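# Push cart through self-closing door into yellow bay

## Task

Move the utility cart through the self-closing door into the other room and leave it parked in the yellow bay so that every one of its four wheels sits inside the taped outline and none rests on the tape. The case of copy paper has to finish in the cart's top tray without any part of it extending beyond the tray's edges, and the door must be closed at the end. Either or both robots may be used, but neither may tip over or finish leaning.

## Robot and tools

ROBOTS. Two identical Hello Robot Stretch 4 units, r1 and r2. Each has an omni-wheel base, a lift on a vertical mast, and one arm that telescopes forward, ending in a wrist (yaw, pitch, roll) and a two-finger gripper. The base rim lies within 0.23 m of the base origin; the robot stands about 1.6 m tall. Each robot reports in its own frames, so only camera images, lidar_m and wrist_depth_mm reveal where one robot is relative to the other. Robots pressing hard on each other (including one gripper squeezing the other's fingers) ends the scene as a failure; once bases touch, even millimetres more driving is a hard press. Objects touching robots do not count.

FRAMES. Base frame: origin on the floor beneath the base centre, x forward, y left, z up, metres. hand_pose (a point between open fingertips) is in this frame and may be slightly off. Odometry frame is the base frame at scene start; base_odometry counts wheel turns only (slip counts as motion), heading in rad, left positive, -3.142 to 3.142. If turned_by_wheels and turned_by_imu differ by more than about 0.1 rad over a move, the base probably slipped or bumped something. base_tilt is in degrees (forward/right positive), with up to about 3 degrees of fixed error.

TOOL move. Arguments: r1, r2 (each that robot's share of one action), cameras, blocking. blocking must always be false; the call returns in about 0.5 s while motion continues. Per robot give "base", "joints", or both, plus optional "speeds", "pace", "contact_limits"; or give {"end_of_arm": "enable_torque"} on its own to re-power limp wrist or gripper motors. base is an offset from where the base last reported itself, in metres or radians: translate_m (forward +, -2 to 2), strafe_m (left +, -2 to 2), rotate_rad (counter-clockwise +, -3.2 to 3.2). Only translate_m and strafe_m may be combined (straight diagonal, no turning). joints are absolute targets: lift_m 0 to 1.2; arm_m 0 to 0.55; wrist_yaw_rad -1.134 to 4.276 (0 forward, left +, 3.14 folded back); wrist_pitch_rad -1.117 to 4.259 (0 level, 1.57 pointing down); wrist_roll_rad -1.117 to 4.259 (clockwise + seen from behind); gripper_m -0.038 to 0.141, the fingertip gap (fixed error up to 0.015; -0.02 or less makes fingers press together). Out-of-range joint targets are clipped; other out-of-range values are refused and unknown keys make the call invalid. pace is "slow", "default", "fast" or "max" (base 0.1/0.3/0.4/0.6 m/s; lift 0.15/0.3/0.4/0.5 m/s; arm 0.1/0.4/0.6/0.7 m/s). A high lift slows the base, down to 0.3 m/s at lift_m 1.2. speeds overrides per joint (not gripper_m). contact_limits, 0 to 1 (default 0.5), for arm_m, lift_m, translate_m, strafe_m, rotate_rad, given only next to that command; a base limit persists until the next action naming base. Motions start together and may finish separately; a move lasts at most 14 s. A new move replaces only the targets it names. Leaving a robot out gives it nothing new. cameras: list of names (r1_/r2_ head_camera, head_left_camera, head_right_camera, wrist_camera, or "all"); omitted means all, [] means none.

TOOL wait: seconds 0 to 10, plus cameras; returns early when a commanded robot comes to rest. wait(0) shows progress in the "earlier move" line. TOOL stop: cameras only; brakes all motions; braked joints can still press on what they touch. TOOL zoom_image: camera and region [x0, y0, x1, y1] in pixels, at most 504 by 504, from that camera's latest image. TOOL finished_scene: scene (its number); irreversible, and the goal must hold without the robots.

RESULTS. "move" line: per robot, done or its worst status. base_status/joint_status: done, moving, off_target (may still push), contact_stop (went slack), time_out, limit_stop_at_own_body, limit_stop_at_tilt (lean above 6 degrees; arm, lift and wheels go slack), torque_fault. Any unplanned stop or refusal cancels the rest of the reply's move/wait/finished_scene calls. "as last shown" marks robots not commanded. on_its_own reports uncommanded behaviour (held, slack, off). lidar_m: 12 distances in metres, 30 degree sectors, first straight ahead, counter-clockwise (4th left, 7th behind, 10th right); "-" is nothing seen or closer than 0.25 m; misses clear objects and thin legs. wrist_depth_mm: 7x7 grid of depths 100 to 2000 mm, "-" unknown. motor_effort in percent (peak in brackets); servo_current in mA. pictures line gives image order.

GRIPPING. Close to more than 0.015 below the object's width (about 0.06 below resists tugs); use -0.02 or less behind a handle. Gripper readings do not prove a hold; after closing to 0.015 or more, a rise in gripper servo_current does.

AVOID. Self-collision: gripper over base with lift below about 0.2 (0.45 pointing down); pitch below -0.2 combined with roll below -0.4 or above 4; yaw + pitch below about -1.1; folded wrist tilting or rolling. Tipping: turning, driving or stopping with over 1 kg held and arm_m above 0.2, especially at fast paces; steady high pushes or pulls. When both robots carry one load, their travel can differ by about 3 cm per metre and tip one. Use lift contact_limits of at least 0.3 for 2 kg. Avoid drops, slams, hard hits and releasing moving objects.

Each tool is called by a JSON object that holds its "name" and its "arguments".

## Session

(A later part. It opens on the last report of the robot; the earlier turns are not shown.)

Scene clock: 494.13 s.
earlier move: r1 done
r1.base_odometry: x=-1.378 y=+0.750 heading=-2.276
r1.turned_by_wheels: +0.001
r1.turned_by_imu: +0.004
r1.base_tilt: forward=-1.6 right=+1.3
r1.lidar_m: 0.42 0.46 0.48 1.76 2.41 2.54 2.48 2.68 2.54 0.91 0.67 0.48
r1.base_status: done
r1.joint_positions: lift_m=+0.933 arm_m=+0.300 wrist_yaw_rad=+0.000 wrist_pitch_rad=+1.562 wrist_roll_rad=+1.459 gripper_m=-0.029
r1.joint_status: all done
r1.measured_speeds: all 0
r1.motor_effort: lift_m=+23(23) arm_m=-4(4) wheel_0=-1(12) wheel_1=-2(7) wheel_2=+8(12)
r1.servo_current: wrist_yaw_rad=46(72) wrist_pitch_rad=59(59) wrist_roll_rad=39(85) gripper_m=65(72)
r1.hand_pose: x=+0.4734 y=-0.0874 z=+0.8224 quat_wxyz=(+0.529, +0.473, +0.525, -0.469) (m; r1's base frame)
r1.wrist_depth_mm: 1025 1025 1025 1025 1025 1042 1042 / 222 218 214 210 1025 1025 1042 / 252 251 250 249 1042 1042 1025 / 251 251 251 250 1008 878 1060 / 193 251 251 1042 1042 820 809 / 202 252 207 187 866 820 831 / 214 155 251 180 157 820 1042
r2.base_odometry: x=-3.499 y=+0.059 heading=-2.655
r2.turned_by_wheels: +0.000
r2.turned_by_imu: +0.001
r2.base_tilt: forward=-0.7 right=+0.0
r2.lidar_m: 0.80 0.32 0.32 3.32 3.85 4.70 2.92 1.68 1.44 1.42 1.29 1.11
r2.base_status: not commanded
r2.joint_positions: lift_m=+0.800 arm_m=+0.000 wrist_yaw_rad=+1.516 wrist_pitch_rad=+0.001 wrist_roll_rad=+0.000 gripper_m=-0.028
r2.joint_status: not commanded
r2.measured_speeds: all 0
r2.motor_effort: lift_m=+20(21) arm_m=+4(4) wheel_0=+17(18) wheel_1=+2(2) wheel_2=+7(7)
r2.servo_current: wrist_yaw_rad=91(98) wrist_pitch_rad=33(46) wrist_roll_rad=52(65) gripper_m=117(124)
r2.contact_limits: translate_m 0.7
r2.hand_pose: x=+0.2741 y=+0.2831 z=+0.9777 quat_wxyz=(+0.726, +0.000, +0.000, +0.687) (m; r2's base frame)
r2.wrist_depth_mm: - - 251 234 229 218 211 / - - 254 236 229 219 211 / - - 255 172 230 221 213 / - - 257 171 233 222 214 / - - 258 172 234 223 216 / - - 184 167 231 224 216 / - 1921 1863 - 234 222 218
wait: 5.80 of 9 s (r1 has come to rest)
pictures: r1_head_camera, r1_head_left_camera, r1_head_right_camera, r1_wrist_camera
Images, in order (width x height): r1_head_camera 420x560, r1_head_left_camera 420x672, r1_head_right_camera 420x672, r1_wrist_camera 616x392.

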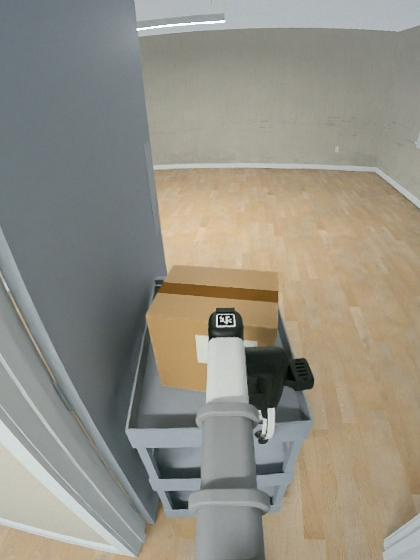

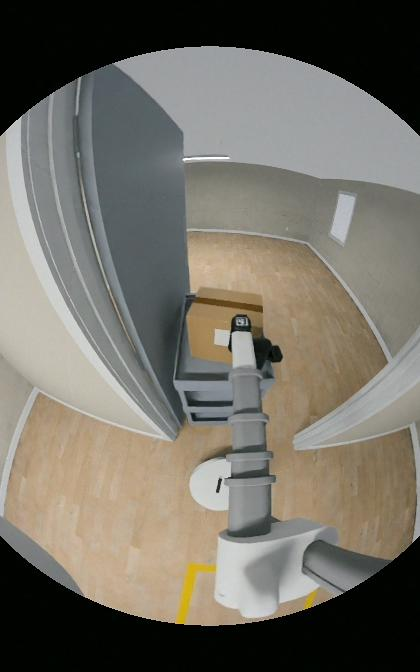

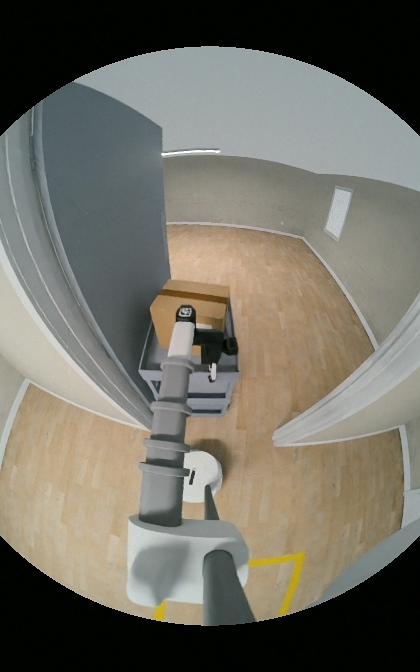

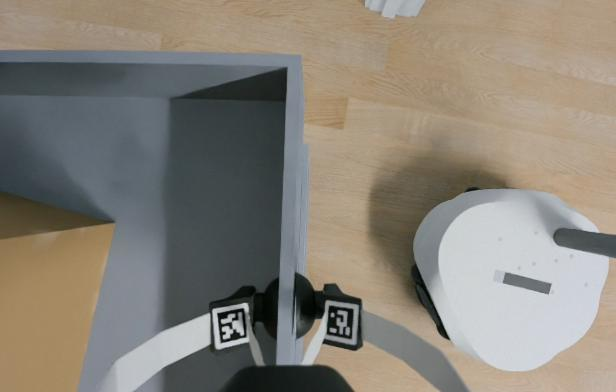

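{"name": "move", "arguments": {"blocking": false, "cameras": [], "r1": {"base":{"translate_m":-0.25},"joints":{"wrist_roll_rad":1.65},"pace":"slow","speeds":{"wrist_roll_rad":0.1}}}}

{"name": "wait", "arguments": {"seconds": 9, "cameras": ["r1_wrist_camera","r1_head_camera","r1_head_right_camera","r1_head_left_camera"]}}

Scene clock: 512.80 s.
move: r1 moving
r1.base_odometry: x=-1.369 y=+0.759 heading=-2.276
r1.turned_by_wheels: +0.000
r1.turned_by_imu: +0.000
r1.base_tilt: forward=-1.6 right=+1.3
r1.lidar_m: 0.44 0.48 0.49 1.81 2.40 2.54 2.49 2.69 2.53 0.91 0.66 0.48
r1.base_status: translate_m moving
r1.joint_positions: lift_m=+0.933 arm_m=+0.300 wrist_yaw_rad=+0.001 wrist_pitch_rad=+1.561 wrist_roll_rad=+1.501 gripper_m=-0.029
r1.joint_status: wrist_roll_rad moving
r1.measured_speeds: translate_m=-0.048 strafe_m=+0.000 rotate_rad=+0.000 lift_m=+0.000 arm_m=+0.000 wrist_yaw_rad=+0.003 wrist_pitch_rad=-0.009 wrist_roll_rad=+0.100
r1.motor_effort: lift_m=+23(23) arm_m=-4(4) wheel_0=-1(3) wheel_1=-3(5) wheel_2=+12(13)
r1.servo_current: wrist_yaw_rad=39(72) wrist_pitch_rad=52(52) wrist_roll_rad=33(59) gripper_m=65(72)
r1.hand_pose: x=+0.4740 y=-0.0874 z=+0.8224 quat_wxyz=(+0.520, +0.485, +0.515, -0.480) (m; r1's base frame)
r1.wrist_depth_mm: 1060 1042 1025 1025 1008 1025 1025 / 202 204 206 1042 1025 1042 1025 / 252 252 251 1042 1025 1042 1042 / 253 252 252 1042 1060 854 842 / 204 252 252 1025 1008 809 820 / 207 252 204 185 1025 820 809 / 216 153 253 180 151 831 1008
r2: as last shown
r2.turned_by_imu: +0.000
r2.lidar_m: 0.81 0.33 0.34 3.32 3.83 4.71 2.92 1.66 1.42 1.43 1.31 1.12
r2.motor_effort: lift_m=+20(21) arm_m=+4(4) wheel_0=+17(17) wheel_1=+1(2) wheel_2=+7(7)
r2.servo_current: wrist_yaw_rad=91(104) wrist_pitch_rad=33(46) wrist_roll_rad=46(59) gripper_m=111(117)
r2.contact_limits: translate_m 0.7
r2.wrist_depth_mm: - - 253 234 229 217 211 / - - 253 236 229 219 211 / - - 255 171 232 221 213 / - - 257 172 232 223 214 / - - 258 171 234 222 216 / - - 183 167 230 224 217 / - 1983 1863 - 234 221 217
pictures: none
No camera images: "cameras" was empty.

Scene clock: 516.07 s.
earlier move: r1 done
r1.base_odometry: x=-1.216 y=+0.940 heading=-2.276
r1.turned_by_wheels: +0.000
r1.turned_by_imu: +0.001
r1.base_tilt: forward=-1.6 right=+1.3
r1.lidar_m: 0.44 0.48 0.82 2.27 2.44 2.27 2.25 2.44 2.49 1.58 0.80 0.48
r1.base_status: done
r1.joint_positions: lift_m=+0.933 arm_m=+0.300 wrist_yaw_rad=+0.001 wrist_pitch_rad=+1.560 wrist_roll_rad=+1.646 gripper_m=-0.029
r1.joint_status: all done
r1.measured_speeds: all 0
r1.motor_effort: lift_m=+23(23) arm_m=-4(4) wheel_0=+0(5) wheel_1=-3(6) wheel_2=+8(14)
r1.servo_current: wrist_yaw_rad=39(72) wrist_pitch_rad=59(72) wrist_roll_rad=39(72) gripper_m=65(78)
r1.hand_pose: x=+0.4741 y=-0.0874 z=+0.8224 quat_wxyz=(+0.484, +0.521, +0.479, -0.515) (m; r1's base frame)
r1.wrist_depth_mm: 1025 1025 1025 1008 1042 1025 1008 / 1042 1042 1042 1042 1025 1025 1025 / 1042 1060 1042 1060 1042 1025 1008 / 1042 1042 250 1042 1042 831 809 / 253 252 252 1025 1042 809 820 / 252 252 211 187 1042 820 820 / 209 154 251 181 156 1008 1025
r2.base_odometry: x=-3.499 y=+0.059 heading=-2.655
r2.turned_by_wheels: +0.000
r2.turned_by_imu: +0.000
r2.base_tilt: forward=-0.7 right=+0.0
r2.lidar_m: 0.79 0.33 0.32 3.32 3.86 4.69 2.92 1.66 1.43 1.44 1.29 1.09
r2.base_status: not commanded
r2.joint_positions: lift_m=+0.800 arm_m=+0.000 wrist_yaw_rad=+1.516 wrist_pitch_rad=+0.001 wrist_roll_rad=+0.000 gripper_m=-0.029
r2.joint_status: not commanded
r2.measured_speeds: all 0
r2.motor_effort: lift_m=+20(21) arm_m=+4(4) wheel_0=+17(18) wheel_1=+2(2) wheel_2=+6(7)
r2.servo_current: wrist_yaw_rad=98(104) wrist_pitch_rad=39(46) wrist_roll_rad=39(59) gripper_m=117(124)
r2.contact_limits: translate_m 0.7
r2.hand_pose: x=+0.2741 y=+0.2831 z=+0.9777 quat_wxyz=(+0.726, +0.000, +0.000, +0.687) (m; r2's base frame)
r2.wrist_depth_mm: - - 251 234 228 217 211 / - - 254 166 229 219 212 / - - 255 173 231 220 213 / - - 257 172 233 222 215 / - - 256 172 234 223 215 / - - 182 167 229 224 216 / - 1983 1863 - 234 221 217
wait: 3.27 of 9 s (r1 has come to rest)
pictures: r1_head_camera, r1_head_left_camera, r1_head_right_camera, r1_wrist_camera
Images, in order (width x height): r1_head_camera 420x560, r1_head_left_camera 420x672, r1_head_right_camera 420x672, r1_wrist_camera 616x392.

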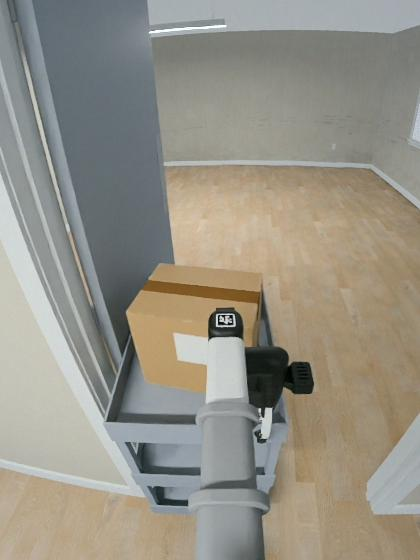

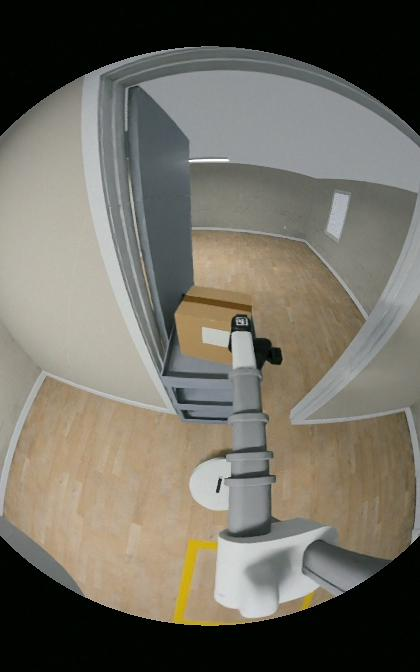

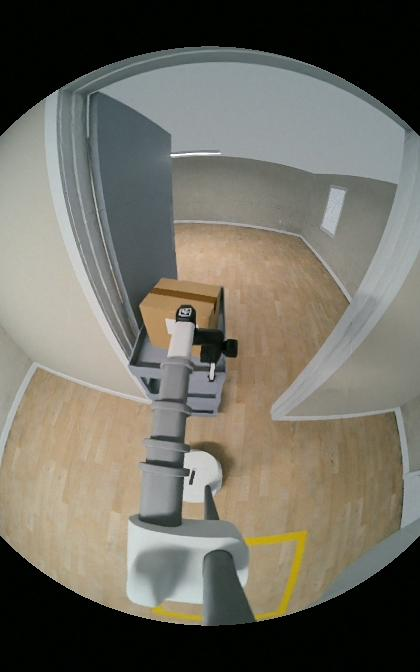

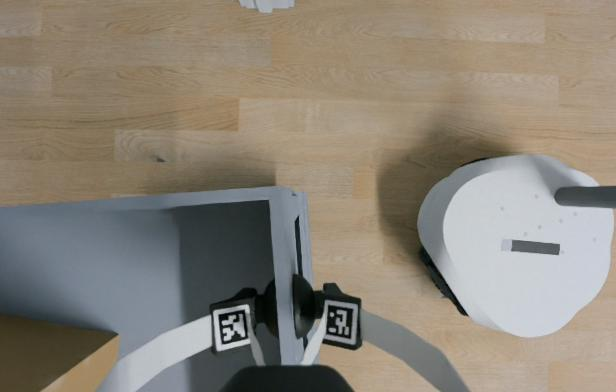

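{"name": "zoom_image", "arguments": {"camera": "r1_head_camera", "region": [60, 360, 300, 560]}}

{"name": "zoom_image", "arguments": {"camera": "r1_head_left_camera", "region": [110, 290, 310, 450]}}

Scaled by 2.100 from the camera's 420x560 image, which has a finer 600x800 frame.

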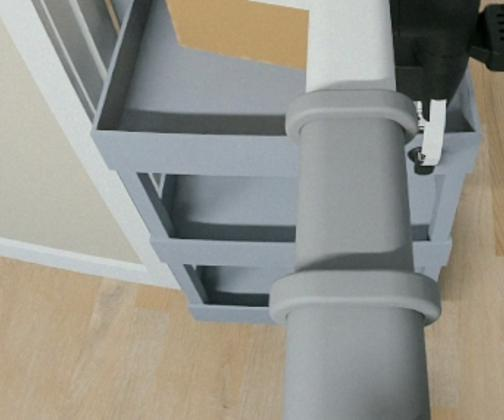

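Scaled by 2.520 from the camera's 420x672 image, which has a finer 600x960 frame.

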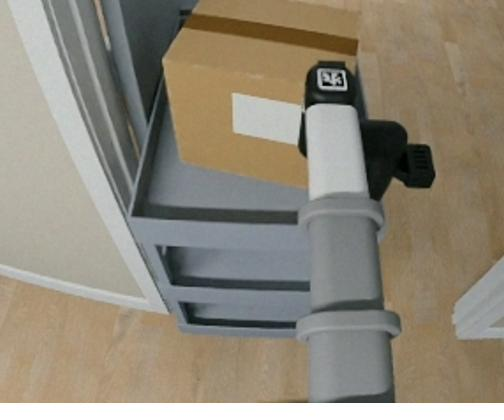

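{"name": "move", "arguments": {"blocking": false, "cameras": [], "r1": {"base":{"strafe_m":-0.12},"joints":{"wrist_roll_rad":1.57},"pace":"slow"}}}

{"name": "wait", "arguments": {"seconds": 9, "cameras": ["r1_wrist_camera","r1_head_camera","r1_head_left_camera"]}}

Scene clock: 534.77 s.
move: r1 moving
r1.base_odometry: x=-1.227 y=+0.949 heading=-2.276
r1.turned_by_wheels: +0.001
r1.turned_by_imu: +0.000
r1.base_tilt: forward=-1.6 right=+1.2
r1.lidar_m: 0.44 0.45 0.86 2.29 2.44 2.30 2.24 2.45 2.49 1.58 0.78 0.49
r1.base_status: strafe_m moving
r1.joint_positions: lift_m=+0.933 arm_m=+0.300 wrist_yaw_rad=+0.001 wrist_pitch_rad=+1.560 wrist_roll_rad=+1.572 gripper_m=-0.029
r1.joint_status: wrist_roll_rad moving
r1.measured_speeds: translate_m=+0.000 strafe_m=-0.056 rotate_rad=-0.002 lift_m=+0.000 arm_m=+0.000 wrist_yaw_rad=+0.000 wrist_pitch_rad=+0.000 wrist_roll_rad=+0.000
r1.motor_effort: lift_m=+23(23) arm_m=-4(4) wheel_0=+10(11) wheel_1=-5(8) wheel_2=+4(7)
r1.servo_current: wrist_yaw_rad=59(65) wrist_pitch_rad=52(65) wrist_roll_rad=85(85) gripper_m=65(65)
r1.hand_pose: x=+0.4741 y=-0.0874 z=+0.8224 quat_wxyz=(+0.503, +0.503, +0.497, -0.497) (m; r1's base frame)
r1.wrist_depth_mm: 1060 1042 1025 1025 1025 1008 1025 / 1060 1042 1060 1042 1060 1042 1025 / 1042 1042 1042 1042 1042 1025 1025 / 1060 1042 1025 1042 1025 820 820 / 252 251 252 1025 1025 831 809 / 253 252 210 187 1042 809 809 / 216 155 251 181 156 820 1008
r2: as last shown
r2.lidar_m: 0.81 0.32 0.32 3.33 3.86 4.72 2.92 1.69 1.42 1.44 1.30 1.10
r2.motor_effort: lift_m=+20(21) arm_m=+4(4) wheel_0=+17(17) wheel_1=+2(2) wheel_2=+7(7)
r2.servo_current: wrist_yaw_rad=98(104) wrist_pitch_rad=39(46) wrist_roll_rad=46(46) gripper_m=111(124)
r2.contact_limits: translate_m 0.7
r2.wrist_depth_mm: - - 251 235 229 218 211 / - - 253 165 230 219 212 / - - 254 173 229 222 213 / - - 257 172 233 222 214 / - - 257 171 234 223 216 / - - 182 167 230 224 216 / - 1921 1808 - 234 222 218
pictures: none
No camera images: "cameras" was empty.

Scene clock: 536.60 s.
earlier move: r1 done
r1.base_odometry: x=-1.307 y=+1.017 heading=-2.275
r1.turned_by_wheels: +0.000
r1.turned_by_imu: +0.000
r1.base_tilt: forward=-1.6 right=+1.3
r1.lidar_m: 0.41 0.43 0.81 2.38 2.55 2.30 2.25 2.45 2.35 1.56 0.70 0.74
r1.base_status: done
r1.joint_positions: lift_m=+0.933 arm_m=+0.300 wrist_yaw_rad=+0.001 wrist_pitch_rad=+1.573 wrist_roll_rad=+1.571 gripper_m=-0.029
r1.joint_status: all done
r1.measured_speeds: all 0
r1.motor_effort: lift_m=+23(23) arm_m=+1(4) wheel_0=+8(17) wheel_1=-1(8) wheel_2=+2(10)
r1.servo_current: wrist_yaw_rad=59(72) wrist_pitch_rad=46(65) wrist_roll_rad=52(85) gripper_m=72(72)
r1.hand_pose: x=+0.4704 y=-0.0874 z=+0.8224 quat_wxyz=(+0.500, +0.499, +0.501, -0.500) (m; r1's base frame)
r1.wrist_depth_mm: 1025 1008 1008 1042 1025 1060 1060 / 1008 1025 1042 1025 1042 1042 1060 / 1008 1025 1042 1025 1042 1042 1042 / 1008 1025 1025 1060 1042 842 831 / 1025 1025 254 500 1042 842 842 / 209 221 183 196 179 842 842 / 247 248 185 141 1060 134 1042
r2.base_odometry: x=-3.499 y=+0.059 heading=-2.655
r2.turned_by_wheels: +0.000
r2.turned_by_imu: +0.000
r2.base_tilt: forward=-0.7 right=+0.1
r2.lidar_m: 0.80 0.29 0.34 3.33 3.86 4.71 2.92 1.67 1.43 1.43 1.30 1.11
r2.base_status: not commanded
r2.joint_positions: lift_m=+0.800 arm_m=+0.000 wrist_yaw_rad=+1.516 wrist_pitch_rad=+0.001 wrist_roll_rad=+0.000 gripper_m=-0.029
r2.joint_status: not commanded
r2.measured_speeds: all 0
r2.motor_effort: lift_m=+20(21) arm_m=+4(4) wheel_0=+17(17) wheel_1=+2(2) wheel_2=+7(7)
r2.servo_current: wrist_yaw_rad=91(104) wrist_pitch_rad=33(46) wrist_roll_rad=46(52) gripper_m=117(124)
r2.contact_limits: translate_m 0.7
r2.hand_pose: x=+0.2741 y=+0.2831 z=+0.9777 quat_wxyz=(+0.726, +0.000, +0.000, +0.687) (m; r2's base frame)
r2.wrist_depth_mm: - - 251 234 227 218 210 / - - 252 236 229 220 212 / - - 254 172 230 221 213 / - - 257 172 233 221 215 / - - 258 172 233 223 215 / - - 183 167 229 224 216 / - 1921 1863 - 235 221 218
wait: 1.83 of 9 s (r1 has come to rest)
pictures: r1_head_camera, r1_head_left_camera, r1_wrist_camera
Images, in order (width x height): r1_head_camera 420x560, r1_head_left_camera 420x672, r1_wrist_camera 616x392.

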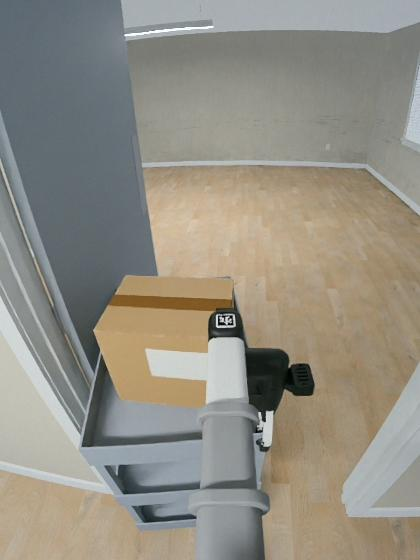

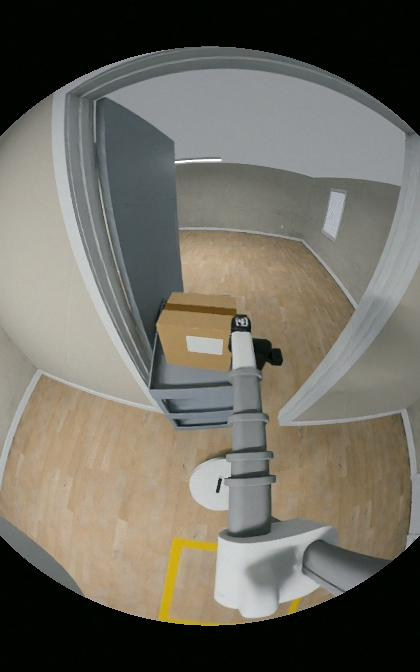

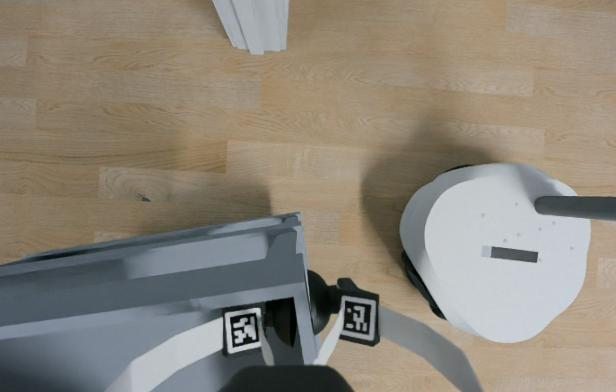

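{"name": "move", "arguments": {"blocking": false, "cameras": [], "r1": {"joints":{"wrist_roll_rad":2.1},"speeds":{"wrist_roll_rad":0.3}}}}

{"name": "wait", "arguments": {"seconds": 3, "cameras": ["r1_wrist_camera","r1_head_camera"]}}

Scene clock: 544.47 s.
move: r1 moving
r1.base_odometry: x=-1.307 y=+1.017 heading=-2.275
r1.turned_by_wheels: +0.000
r1.turned_by_imu: +0.000
r1.base_tilt: forward=-1.6 right=+1.3
r1.lidar_m: 0.42 0.43 0.81 2.38 2.57 2.29 2.24 2.45 2.38 1.56 0.70 0.74
r1.base_status: not commanded
r1.joint_positions: lift_m=+0.933 arm_m=+0.300 wrist_yaw_rad=+0.001 wrist_pitch_rad=+1.574 wrist_roll_rad=+1.690 gripper_m=-0.029
r1.joint_status: wrist_roll_rad moving
r1.measured_speeds: translate_m=+0.000 strafe_m=+0.000 rotate_rad=+0.000 lift_m=+0.000 arm_m=+0.000 wrist_yaw_rad=+0.000 wrist_pitch_rad=+0.000 wrist_roll_rad=+0.295
r1.motor_effort: lift_m=+23(23) arm_m=+4(4) wheel_0=+8(8) wheel_1=-1(1) wheel_2=+2(2)
r1.servo_current: wrist_yaw_rad=46(65) wrist_pitch_rad=46(52) wrist_roll_rad=104(104) gripper_m=65(72)
r1.hand_pose: x=+0.4699 y=-0.0874 z=+0.8224 quat_wxyz=(+0.469, +0.528, +0.471, -0.530) (m; r1's base frame)
r1.wrist_depth_mm: 1042 1025 976 1042 1042 1060 1060 / 1042 1025 1042 1025 1042 1060 1042 / 1025 1025 1025 1060 1042 1042 1060 / 1008 1025 1025 1042 1042 820 854 / 1025 1025 265 413 1042 842 842 / 216 204 183 197 178 842 1060 / 245 246 182 146 1042 1060 1042
r2: as last shown
r2.base_tilt: forward=-0.7 right=+0.0
r2.lidar_m: 0.81 0.33 0.36 3.32 3.86 4.72 2.94 1.67 1.44 1.43 1.31 1.10
r2.motor_effort: lift_m=+20(21) arm_m=+4(4) wheel_0=+17(17) wheel_1=+1(2) wheel_2=+6(7)
r2.servo_current: wrist_yaw_rad=91(98) wrist_pitch_rad=39(46) wrist_roll_rad=39(52) gripper_m=117(117)
r2.contact_limits: translate_m 0.7
r2.wrist_depth_mm: - - 252 235 228 219 210 / - - 253 165 229 219 211 / - - 255 173 230 221 214 / - - 257 172 232 223 215 / - - 258 172 234 223 216 / - - 182 167 230 223 216 / - 1983 1921 - 234 222 217
pictures: none
No camera images: "cameras" was empty.

Scene clock: 546.17 s.
earlier move: r1 done
r1.base_odometry: x=-1.307 y=+1.017 heading=-2.275
r1.turned_by_wheels: +0.000
r1.turned_by_imu: +0.000
r1.base_tilt: forward=-1.6 right=+1.3
r1.lidar_m: 0.39 0.40 0.82 2.39 2.54 2.31 2.23 2.46 2.38 1.54 0.69 0.73
r1.base_status: not commanded
r1.joint_positions: lift_m=+0.933 arm_m=+0.300 wrist_yaw_rad=+0.001 wrist_pitch_rad=+1.574 wrist_roll_rad=+2.087 gripper_m=-0.029
r1.joint_status: all done
r1.measured_speeds: all 0
r1.motor_effort: lift_m=+23(23) arm_m=+4(4) wheel_0=+8(9) wheel_1=+0(1) wheel_2=+2(2)
r1.servo_current: wrist_yaw_rad=46(72) wrist_pitch_rad=46(52) wrist_roll_rad=91(117) gripper_m=65(72)
r1.hand_pose: x=+0.4699 y=-0.0874 z=+0.8224 quat_wxyz=(+0.355, +0.610, +0.357, -0.612) (m; r1's base frame)
r1.wrist_depth_mm: 991 683 1025 1042 1042 1060 1060 / 1025 1042 1042 1042 1042 842 831 / 1025 1025 1025 1025 1008 831 842 / 1008 1025 1042 1042 1042 820 842 / 1008 1042 1025 473 1060 1042 1060 / 1025 1025 185 203 176 1042 1060 / 1025 178 178 180 1060 1042 1060
r2.base_odometry: x=-3.499 y=+0.059 heading=-2.655
r2.turned_by_wheels: +0.000
r2.turned_by_imu: +0.000
r2.base_tilt: forward=-0.7 right=+0.1
r2.lidar_m: 0.82 0.31 0.30 3.31 3.85 4.71 2.92 1.68 1.44 1.43 1.29 1.12
r2.base_status: not commanded
r2.joint_positions: lift_m=+0.800 arm_m=+0.000 wrist_yaw_rad=+1.516 wrist_pitch_rad=+0.001 wrist_roll_rad=+0.000 gripper_m=-0.029
r2.joint_status: not commanded
r2.measured_speeds: all 0
r2.motor_effort: lift_m=+21(21) arm_m=+4(4) wheel_0=+17(17) wheel_1=+1(2) wheel_2=+7(7)
r2.servo_current: wrist_yaw_rad=85(98) wrist_pitch_rad=39(46) wrist_roll_rad=39(59) gripper_m=117(124)
r2.contact_limits: translate_m 0.7
r2.hand_pose: x=+0.2741 y=+0.2831 z=+0.9777 quat_wxyz=(+0.726, +0.000, +0.000, +0.687) (m; r2's base frame)
r2.wrist_depth_mm: - - 250 233 228 218 211 / - - 253 236 230 219 211 / - - 255 173 231 221 213 / - - 257 172 232 222 215 / - - 258 172 233 222 216 / - - 182 167 229 223 216 / - 1983 1808 - 233 222 217
wait: 1.70 of 3 s (r1 has come to rest)
pictures: r1_head_camera, r1_wrist_camera
Images, in order (width x height): r1_head_camera 420x560, r1_wrist_camera 616x392.

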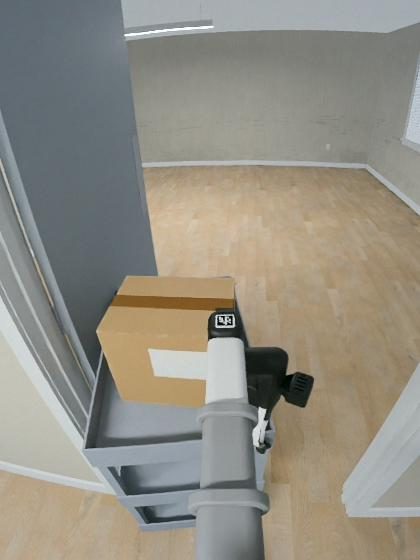

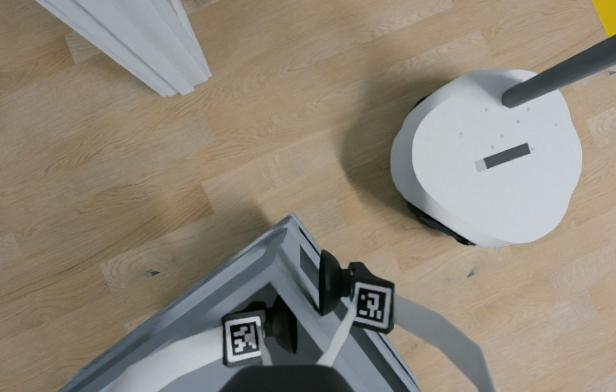

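{"name": "move", "arguments": {"blocking": false, "cameras": [], "r1": {"base":{"translate_m":-0.15,"strafe_m":-0.08},"pace":"slow","contact_limits":{"translate_m":0.3,"strafe_m":0.3}}}}

{"name": "wait", "arguments": {"seconds": 4, "cameras": ["r1_wrist_camera","r1_head_camera","r1_head_left_camera"]}}

r1: "contact_limits": translate_m and strafe_m are given together and make one move, which takes one limit: state it under one of them only
Scene clock: 555.87 s.
r1.base_odometry: x=-1.307 y=+1.017 heading=-2.275
r1.turned_by_wheels: +0.000
r1.turned_by_imu: +0.000
r1.base_tilt: forward=-1.6 right=+1.3
r1.lidar_m: 0.42 0.43 0.82 2.39 2.55 2.29 2.25 2.46 2.37 1.56 0.70 0.71
r1.base_status: not commanded
r1.joint_positions: lift_m=+0.933 arm_m=+0.300 wrist_yaw_rad=+0.001 wrist_pitch_rad=+1.574 wrist_roll_rad=+2.087 gripper_m=-0.029
r1.joint_status: all done
r1.measured_speeds: all 0
r1.motor_effort: lift_m=+23(23) arm_m=+4(4) wheel_0=+8(9) wheel_1=+0(1) wheel_2=+2(2)
r1.servo_current: wrist_yaw_rad=52(72) wrist_pitch_rad=39(52) wrist_roll_rad=91(117) gripper_m=65(72)
r1.hand_pose: x=+0.4699 y=-0.0874 z=+0.8224 quat_wxyz=(+0.355, +0.610, +0.357, -0.612) (m; r1's base frame)
r1.wrist_depth_mm: 1025 676 1025 1025 1042 1060 1042 / 1025 1008 1025 1042 1042 820 831 / 1042 1008 1025 1042 1008 842 842 / 1025 1025 1042 1060 1042 831 842 / 1008 1042 1042 473 1042 1042 1060 / 1025 1008 185 203 176 1060 1078 / 991 178 178 180 1042 1042 1060
r2.base_odometry: x=-3.499 y=+0.059 heading=-2.655
r2.turned_by_wheels: +0.000
r2.turned_by_imu: +0.000
r2.base_tilt: forward=-0.7 right=+0.1
r2.lidar_m: 0.80 0.34 0.34 3.31 3.86 4.71 2.95 1.68 1.42 1.43 1.29 1.10
r2.base_status: not commanded
r2.joint_positions: lift_m=+0.800 arm_m=+0.000 wrist_yaw_rad=+1.516 wrist_pitch_rad=+0.001 wrist_roll_rad=+0.000 gripper_m=-0.029
r2.joint_status: not commanded
r2.measured_speeds: all 0
r2.motor_effort: lift_m=+20(21) arm_m=+4(4) wheel_0=+17(17) wheel_1=+2(2) wheel_2=+7(7)
r2.servo_current: wrist_yaw_rad=85(98) wrist_pitch_rad=39(46) wrist_roll_rad=52(59) gripper_m=104(124)
r2.contact_limits: translate_m 0.7
r2.hand_pose: x=+0.2741 y=+0.2831 z=+0.9777 quat_wxyz=(+0.726, +0.000, +0.000, +0.687) (m; r2's base frame)
r2.wrist_depth_mm: - - 252 234 229 219 211 / - - 253 235 229 219 211 / - - 254 173 231 220 213 / - - 256 173 233 222 214 / - - 257 172 234 223 216 / - - 181 167 229 224 216 / - 1983 1808 - 234 223 217
pictures: none

not run: a call was refused earlier in this reply.

{"name": "move", "arguments": {"blocking": false, "cameras": [], "r1": {"base":{"translate_m":-0.15,"strafe_m":-0.08},"pace":"slow","contact_limits":{"translate_m":0.3}}}}

{"name": "wait", "arguments": {"seconds": 4, "cameras": ["r1_wrist_camera","r1_head_camera","r1_head_left_camera"]}}

Scene clock: 560.00 s.
move: r1 moving
r1.base_odometry: x=-1.304 y=+1.031 heading=-2.274
r1.turned_by_wheels: +0.001
r1.turned_by_imu: +0.001
r1.base_tilt: forward=-1.6 right=+1.2
r1.lidar_m: 0.43 0.43 0.85 2.39 2.57 2.29 2.24 2.44 2.36 1.58 0.71 0.73
r1.base_status: translate_m moving; strafe_m moving
r1.joint_positions: lift_m=+0.933 arm_m=+0.300 wrist_yaw_rad=+0.002 wrist_pitch_rad=+1.571 wrist_roll_rad=+2.087 gripper_m=-0.029
r1.joint_status: not commanded
r1.measured_speeds: translate_m=-0.047 strafe_m=-0.025 rotate_rad=+0.000 lift_m=+0.000 arm_m=+0.000 wrist_yaw_rad=+0.005 wrist_pitch_rad=-0.018 wrist_roll_rad=+0.000
r1.motor_effort: lift_m=+23(23) arm_m=+4(4) wheel_0=+5(10) wheel_1=+0(5) wheel_2=+12(12)
r1.servo_current: wrist_yaw_rad=46(59) wrist_pitch_rad=46(46) wrist_roll_rad=72(78) gripper_m=59(72)
r1.contact_limits: translate_m 0.3
r1.hand_pose: x=+0.4710 y=-0.0874 z=+0.8224 quat_wxyz=(+0.356, +0.611, +0.356, -0.611) (m; r1's base frame)
r1.wrist_depth_mm: 1025 683 1042 1060 1025 1042 1025 / 1025 1042 1042 1025 1042 820 831 / 1025 1025 1042 1042 1042 831 831 / 1025 1025 1025 1042 1025 842 842 / 1042 1025 1042 375 1025 1025 1025 / 1025 1025 184 196 176 1042 1042 / 1025 150 176 180 1060 141 1042
r2.base_odometry: x=-3.499 y=+0.059 heading=-2.655
r2.turned_by_wheels: +0.000
r2.turned_by_imu: +0.000
r2.base_tilt: forward=-0.7 right=+0.0
r2.lidar_m: 0.80 0.32 0.34 3.32 3.82 4.70 2.91 1.68 1.43 1.42 1.31 1.10
r2.base_status: not commanded
r2.joint_positions: lift_m=+0.800 arm_m=+0.000 wrist_yaw_rad=+1.516 wrist_pitch_rad=+0.001 wrist_roll_rad=+0.000 gripper_m=-0.029
r2.joint_status: not commanded
r2.measured_speeds: all 0
r2.motor_effort: lift_m=+20(21) arm_m=+4(4) wheel_0=+17(17) wheel_1=+2(2) wheel_2=+7(7)
r2.servo_current: wrist_yaw_rad=85(98) wrist_pitch_rad=39(46) wrist_roll_rad=46(59) gripper_m=117(117)
r2.contact_limits: translate_m 0.7
r2.hand_pose: x=+0.2741 y=+0.2831 z=+0.9777 quat_wxyz=(+0.726, +0.000, +0.000, +0.687) (m; r2's base frame)
r2.wrist_depth_mm: - - 252 233 228 218 211 / - - 252 234 229 219 211 / - - 254 172 230 221 213 / - - 257 172 232 223 214 / - - 257 172 235 223 216 / - - 183 167 230 224 216 / - 1983 1863 - 235 222 217
pictures: none
No camera images: "cameras" was empty.

Scene clock: 562.37 s.
earlier move: r1 done
r1.base_odometry: x=-1.271 y=+1.183 heading=-2.276
r1.turned_by_wheels: -0.002
r1.turned_by_imu: -0.002
r1.base_tilt: forward=-1.6 right=+1.3
r1.lidar_m: 0.42 0.42 1.03 2.47 2.65 2.16 2.12 2.30 2.28 1.99 0.86 0.77
r1.base_status: done
r1.joint_positions: lift_m=+0.933 arm_m=+0.300 wrist_yaw_rad=+0.003 wrist_pitch_rad=+1.560 wrist_roll_rad=+2.092 gripper_m=-0.029
r1.joint_status: not commanded
r1.measured_speeds: all 0
r1.motor_effort: lift_m=+23(23) arm_m=-4(4) wheel_0=-5(10) wheel_1=-3(7) wheel_2=+5(15)
r1.servo_current: wrist_yaw_rad=39(72) wrist_pitch_rad=59(65) wrist_roll_rad=59(78) gripper_m=65(72)
r1.contact_limits: translate_m 0.3
r1.hand_pose: x=+0.4742 y=-0.0874 z=+0.8224 quat_wxyz=(+0.357, +0.615, +0.353, -0.608) (m; r1's base frame)
r1.wrist_depth_mm: - 1042 1042 1042 1042 1025 1042 / 517 759 1078 1042 1025 820 809 / 1042 1042 1025 1042 1042 820 820 / 1060 1025 1042 1042 1042 831 809 / 1042 1042 1042 343 1042 1025 1025 / 1042 1042 193 198 177 1025 1042 / 1042 156 180 200 150 1025 1025
r2.base_odometry: x=-3.499 y=+0.059 heading=-2.655
r2.turned_by_wheels: +0.000
r2.turned_by_imu: +0.000
r2.base_tilt: forward=-0.7 right=+0.0
r2.lidar_m: 0.86 0.33 0.33 3.33 3.86 4.70 2.94 1.66 1.41 1.42 1.27 1.08
r2.base_status: not commanded
r2.joint_positions: lift_m=+0.800 arm_m=+0.000 wrist_yaw_rad=+1.516 wrist_pitch_rad=+0.001 wrist_roll_rad=+0.000 gripper_m=-0.029
r2.joint_status: not commanded
r2.measured_speeds: all 0
r2.motor_effort: lift_m=+20(21) arm_m=+4(4) wheel_0=+17(18) wheel_1=+1(2) wheel_2=+6(7)
r2.servo_current: wrist_yaw_rad=98(98) wrist_pitch_rad=33(52) wrist_roll_rad=39(59) gripper_m=117(124)
r2.contact_limits: translate_m 0.7
r2.hand_pose: x=+0.2741 y=+0.2831 z=+0.9777 quat_wxyz=(+0.726, +0.000, +0.000, +0.687) (m; r2's base frame)
r2.wrist_depth_mm: - - 252 234 228 218 211 / - - 254 235 229 219 213 / - - 255 172 231 220 213 / - - 257 172 232 222 214 / - - 258 171 234 223 216 / - - 184 166 230 224 216 / - 1983 1863 - 234 222 218
wait: 2.37 of 4 s (r1 has come to rest)
pictures: r1_head_camera, r1_head_left_camera, r1_wrist_camera
Images, in order (width x height): r1_head_camera 420x560, r1_head_left_camera 420x672, r1_wrist_camera 616x392.

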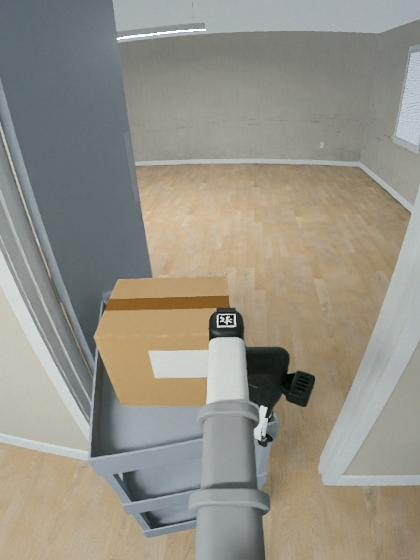

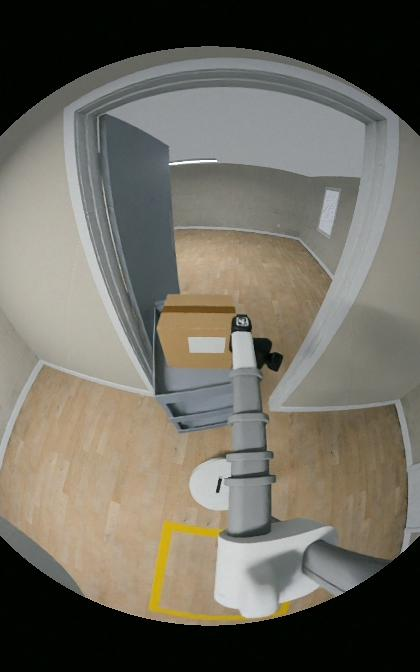

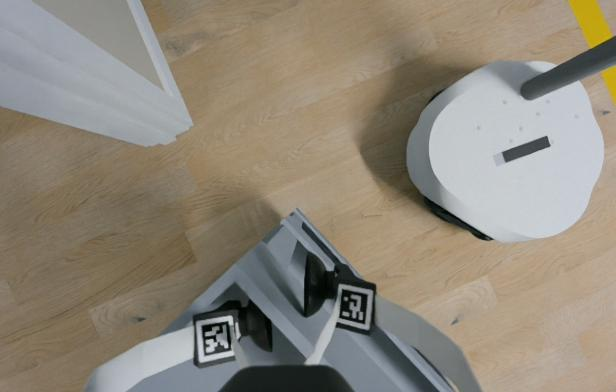

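{"name": "move", "arguments": {"blocking": false, "cameras": [], "r1": {"base":{"translate_m":-0.25,"strafe_m":0.0},"joints":{"wrist_roll_rad":1.9},"pace":"slow","contact_limits":{"translate_m":0.3}}}}

{"name": "wait", "arguments": {"seconds": 5, "cameras": ["r1_wrist_camera","r1_head_camera","r1_head_left_camera"]}}

Scene clock: 571.43 s.
move: r1 moving
r1.base_odometry: x=-1.263 y=+1.193 heading=-2.275
r1.turned_by_wheels: +0.000
r1.turned_by_imu: +0.000
r1.base_tilt: forward=-1.5 right=+1.2
r1.lidar_m: 0.42 0.44 1.08 2.43 2.63 2.16 2.10 2.29 2.28 1.99 0.91 0.75
r1.base_status: translate_m moving; strafe_m moving
r1.joint_positions: lift_m=+0.933 arm_m=+0.300 wrist_yaw_rad=+0.003 wrist_pitch_rad=+1.560 wrist_roll_rad=+1.901 gripper_m=-0.029
r1.joint_status: wrist_roll_rad moving
r1.measured_speeds: translate_m=-0.049 strafe_m=-0.001 rotate_rad=-0.001 lift_m=+0.000 arm_m=+0.000 wrist_yaw_rad=+0.000 wrist_pitch_rad=+0.000 wrist_roll_rad=-0.081
r1.motor_effort: lift_m=+23(23) arm_m=-4(4) wheel_0=-3(8) wheel_1=-5(7) wheel_2=+11(11)
r1.servo_current: wrist_yaw_rad=39(78) wrist_pitch_rad=52(65) wrist_roll_rad=59(98) gripper_m=65(72)
r1.contact_limits: translate_m 0.3
r1.hand_pose: x=+0.4742 y=-0.0874 z=+0.8224 quat_wxyz=(+0.414, +0.578, +0.410, -0.572) (m; r1's base frame)
r1.wrist_depth_mm: 492 621 1025 1060 1042 1025 1060 / 1042 778 1042 1042 1008 1025 1025 / 1060 1042 1060 1042 1042 820 809 / 1042 1042 1042 1042 1025 820 820 / 1042 1060 1042 504 1042 820 820 / 1060 1078 182 197 178 1025 1025 / 1060 155 252 196 1042 1042 1025
r2: as last shown
r2.lidar_m: 0.82 0.34 0.35 3.31 3.87 4.73 2.92 1.66 1.42 1.43 1.32 1.10
r2.motor_effort: lift_m=+21(21) arm_m=+4(4) wheel_0=+17(17) wheel_1=+2(2) wheel_2=+7(7)
r2.servo_current: wrist_yaw_rad=91(98) wrist_pitch_rad=46(46) wrist_roll_rad=52(59) gripper_m=117(117)
r2.contact_limits: translate_m 0.7
r2.wrist_depth_mm: - - 251 234 228 218 211 / - - 252 235 229 220 211 / - - 255 172 231 221 213 / - - 256 172 233 223 215 / - - 258 171 233 222 216 / - - 184 167 230 224 216 / - 1983 1808 - 235 222 217
pictures: none
No camera images: "cameras" was empty.

Scene clock: 574.70 s.
earlier move: r1 done
r1.base_odometry: x=-1.109 y=+1.374 heading=-2.276
r1.turned_by_wheels: -0.001
r1.turned_by_imu: -0.002
r1.base_tilt: forward=-1.6 right=+1.3
r1.lidar_m: 0.43 0.42 1.45 2.50 2.45 1.92 1.87 2.04 2.27 2.22 1.20 0.98
r1.base_status: done
r1.joint_positions: lift_m=+0.933 arm_m=+0.300 wrist_yaw_rad=+0.003 wrist_pitch_rad=+1.564 wrist_roll_rad=+1.900 gripper_m=-0.029
r1.joint_status: all done
r1.measured_speeds: all 0
r1.motor_effort: lift_m=+23(23) arm_m=-4(4) wheel_0=-8(10) wheel_1=-3(8) wheel_2=+1(11)
r1.servo_current: wrist_yaw_rad=59(78) wrist_pitch_rad=46(65) wrist_roll_rad=46(98) gripper_m=72(72)
r1.contact_limits: translate_m 0.3
r1.hand_pose: x=+0.4731 y=-0.0874 z=+0.8224 quat_wxyz=(+0.414, +0.576, +0.411, -0.573) (m; r1's base frame)
r1.wrist_depth_mm: - 1042 1042 1025 1042 1025 1042 / - 1025 1042 1042 1060 1060 1042 / 1060 1042 1042 1025 1025 831 820 / 1025 1042 1042 1042 1042 820 820 / 1042 1060 1060 488 1060 820 831 / 1025 250 196 195 178 1025 1042 / 251 153 249 180 1042 1060 1042
r2.base_odometry: x=-3.499 y=+0.059 heading=-2.655
r2.turned_by_wheels: +0.000
r2.turned_by_imu: +0.000
r2.base_tilt: forward=-0.7 right=+0.1
r2.lidar_m: 0.82 0.34 0.34 3.33 3.87 4.73 2.91 1.69 1.44 1.41 1.29 1.11
r2.base_status: not commanded
r2.joint_positions: lift_m=+0.800 arm_m=+0.000 wrist_yaw_rad=+1.516 wrist_pitch_rad=+0.001 wrist_roll_rad=+0.000 gripper_m=-0.029
r2.joint_status: not commanded
r2.measured_speeds: all 0
r2.motor_effort: lift_m=+20(21) arm_m=+4(4) wheel_0=+17(17) wheel_1=+2(2) wheel_2=+7(7)
r2.servo_current: wrist_yaw_rad=85(104) wrist_pitch_rad=39(46) wrist_roll_rad=59(59) gripper_m=111(124)
r2.contact_limits: translate_m 0.7
r2.hand_pose: x=+0.2741 y=+0.2831 z=+0.9777 quat_wxyz=(+0.726, +0.000, +0.000, +0.687) (m; r2's base frame)
r2.wrist_depth_mm: - - 252 234 229 218 211 / - - 254 236 229 218 212 / - - 255 172 231 220 213 / - - 257 171 232 222 214 / - - 258 171 234 222 216 / - - 183 167 229 223 217 / - 1921 1863 - 235 222 217
wait: 3.27 of 5 s (r1 has come to rest)
pictures: r1_head_camera, r1_head_left_camera, r1_wrist_camera
Images, in order (width x height): r1_head_camera 420x560, r1_head_left_camera 420x672, r1_wrist_camera 616x392.

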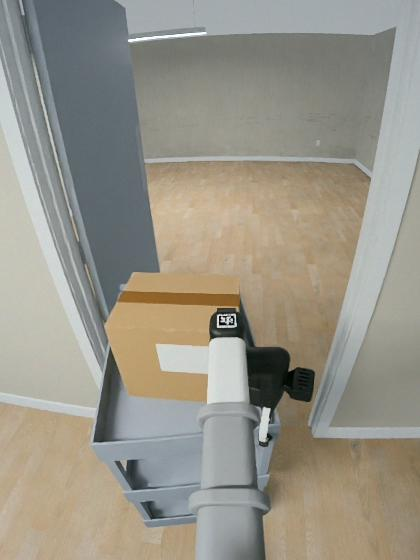

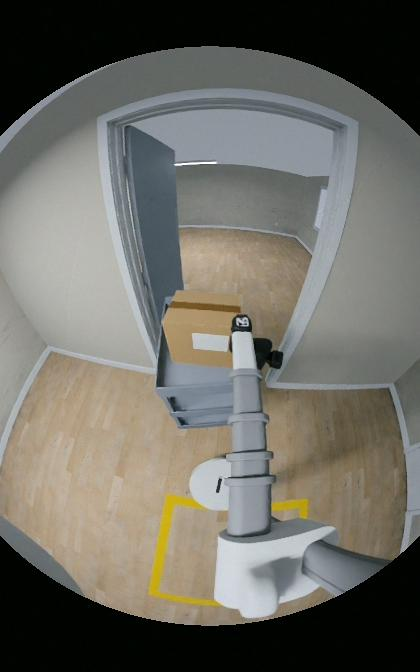

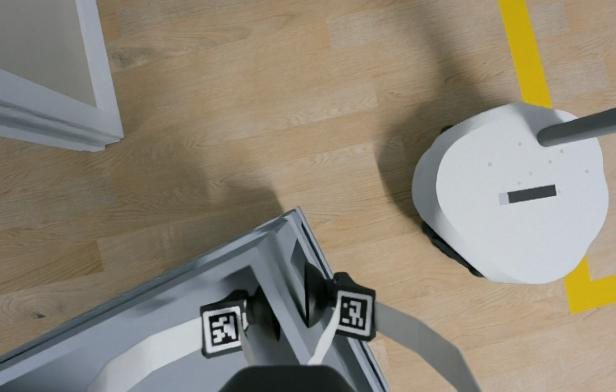

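{"name": "move", "arguments": {"blocking": false, "cameras": [], "r1": {"base":{"translate_m":-0.45,"strafe_m":-0.03},"joints":{"wrist_roll_rad":1.75},"pace":"slow","contact_limits":{"translate_m":0.3}}}}

{"name": "wait", "arguments": {"seconds": 7, "cameras": ["r1_wrist_camera","r1_head_camera","r1_head_left_camera"]}}

Scene clock: 595.00 s.
move: r1 moving
r1.base_odometry: x=-1.102 y=+1.384 heading=-2.277
r1.turned_by_wheels: +0.000
r1.turned_by_imu: -0.001
r1.base_tilt: forward=-1.6 right=+1.3
r1.lidar_m: 0.43 0.44 1.47 2.49 2.43 1.92 1.85 2.02 2.25 2.20 1.24 0.97
r1.base_status: translate_m moving; strafe_m moving
r1.joint_positions: lift_m=+0.933 arm_m=+0.300 wrist_yaw_rad=+0.003 wrist_pitch_rad=+1.564 wrist_roll_rad=+1.751 gripper_m=-0.029
r1.joint_status: wrist_roll_rad moving
r1.measured_speeds: translate_m=-0.049 strafe_m=-0.003 rotate_rad=-0.002 lift_m=+0.000 arm_m=+0.000 wrist_yaw_rad=+0.000 wrist_pitch_rad=-0.004 wrist_roll_rad=-0.012
r1.motor_effort: lift_m=+23(23) arm_m=-4(4) wheel_0=-9(10) wheel_1=-6(6) wheel_2=+9(9)
r1.servo_current: wrist_yaw_rad=59(65) wrist_pitch_rad=46(52) wrist_roll_rad=52(65) gripper_m=72(72)
r1.contact_limits: translate_m 0.3
r1.hand_pose: x=+0.4732 y=-0.0874 z=+0.8224 quat_wxyz=(+0.455, +0.544, +0.452, -0.540) (m; r1's base frame)
r1.wrist_depth_mm: - 1042 1042 1025 1042 1025 1042 / 778 1042 1042 1025 1042 1025 1025 / 1060 1042 1042 1060 1025 1025 842 / 1042 1042 1025 1042 1042 831 820 / 1060 1042 222 1042 1060 831 820 / 252 251 204 187 180 1025 809 / 252 153 251 180 176 1025 1060
r2: as last shown
r2.lidar_m: 0.80 0.34 0.34 3.33 3.85 4.71 2.92 1.69 1.41 1.44 1.28 1.11
r2.motor_effort: lift_m=+20(21) arm_m=+4(4) wheel_0=+17(18) wheel_1=+2(2) wheel_2=+6(7)
r2.servo_current: wrist_yaw_rad=98(98) wrist_pitch_rad=46(46) wrist_roll_rad=39(52) gripper_m=104(117)
r2.contact_limits: translate_m 0.7
r2.wrist_depth_mm: - - 251 234 228 218 211 / - - 252 235 229 219 212 / - - 255 172 231 222 213 / - - 256 172 233 222 215 / - - 258 172 234 222 216 / - - 183 167 231 224 216 / - 1983 1863 - 234 221 217
pictures: none
No camera images: "cameras" was empty.

Scene clock: 600.30 s.
earlier move: r1 done
r1.base_odometry: x=-0.840 y=+1.736 heading=-2.276
r1.turned_by_wheels: +0.001
r1.turned_by_imu: +0.002
r1.base_tilt: forward=-1.6 right=+1.2
r1.lidar_m: 0.44 0.47 2.11 2.57 1.90 1.46 1.42 1.54 2.17 2.12 1.78 1.37
r1.base_status: done
r1.joint_positions: lift_m=+0.933 arm_m=+0.300 wrist_yaw_rad=+0.003 wrist_pitch_rad=+1.564 wrist_roll_rad=+1.751 gripper_m=-0.029
r1.joint_status: all done
r1.measured_speeds: all 0
r1.motor_effort: lift_m=+23(23) arm_m=-4(4) wheel_0=-1(10) wheel_1=-1(7) wheel_2=+6(10)
r1.servo_current: wrist_yaw_rad=65(78) wrist_pitch_rad=46(59) wrist_roll_rad=59(65) gripper_m=59(72)
r1.contact_limits: translate_m 0.3
r1.hand_pose: x=+0.4731 y=-0.0874 z=+0.8224 quat_wxyz=(+0.455, +0.544, +0.452, -0.540) (m; r1's base frame)
r1.wrist_depth_mm: 1042 1025 1042 1008 1060 1042 1008 / 1060 1042 1042 1025 1025 1025 1025 / 1042 1042 1025 1042 1025 1025 1042 / 1060 1042 1042 1025 1042 831 831 / 1060 230 207 1060 1025 831 820 / 251 251 250 189 180 1025 1042 / 251 154 251 180 159 125 1042
r2.base_odometry: x=-3.499 y=+0.059 heading=-2.655
r2.turned_by_wheels: +0.000
r2.turned_by_imu: +0.001
r2.base_tilt: forward=-0.7 right=+0.0
r2.lidar_m: 0.80 0.30 0.34 3.32 3.87 4.70 2.94 1.68 1.44 1.41 1.32 1.09
r2.base_status: not commanded
r2.joint_positions: lift_m=+0.800 arm_m=+0.000 wrist_yaw_rad=+1.516 wrist_pitch_rad=+0.001 wrist_roll_rad=+0.000 gripper_m=-0.029
r2.joint_status: not commanded
r2.measured_speeds: all 0
r2.motor_effort: lift_m=+20(21) arm_m=+4(4) wheel_0=+17(18) wheel_1=+1(2) wheel_2=+7(7)
r2.servo_current: wrist_yaw_rad=78(104) wrist_pitch_rad=39(46) wrist_roll_rad=46(65) gripper_m=117(124)
r2.contact_limits: translate_m 0.7
r2.hand_pose: x=+0.2741 y=+0.2831 z=+0.9777 quat_wxyz=(+0.726, +0.000, +0.000, +0.687) (m; r2's base frame)
r2.wrist_depth_mm: - - 252 233 228 218 211 / - - 254 236 229 219 211 / - - 255 172 230 221 214 / - - 256 172 232 222 214 / - - 257 171 235 223 216 / - - 183 167 230 224 216 / - - 1863 - 235 220 218
wait: 5.30 of 7 s (r1 has come to rest)
pictures: r1_head_camera, r1_head_left_camera, r1_wrist_camera
Images, in order (width x height): r1_head_camera 420x560, r1_head_left_camera 420x672, r1_wrist_camera 616x392.

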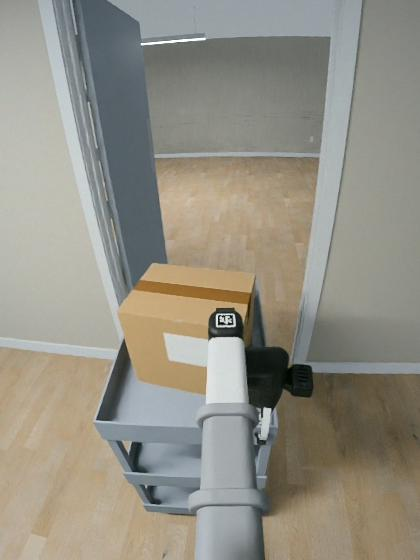

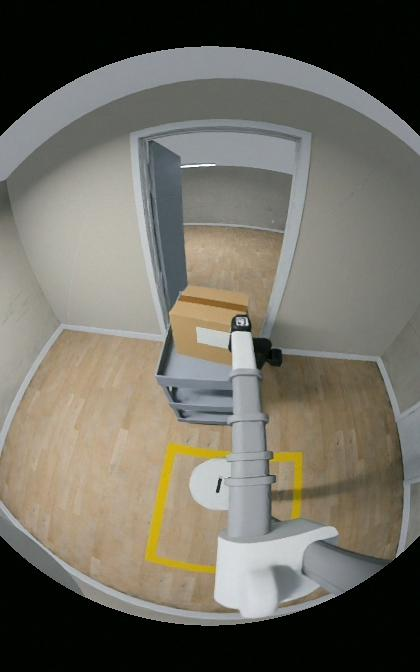

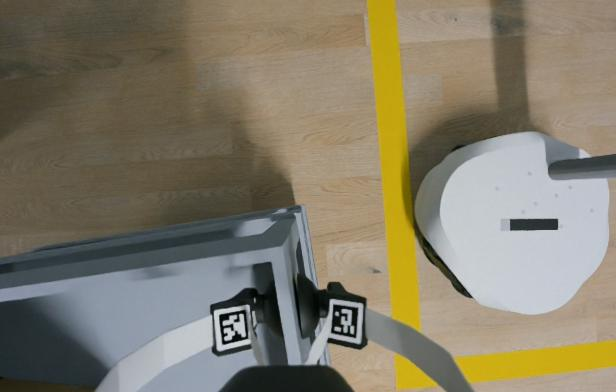

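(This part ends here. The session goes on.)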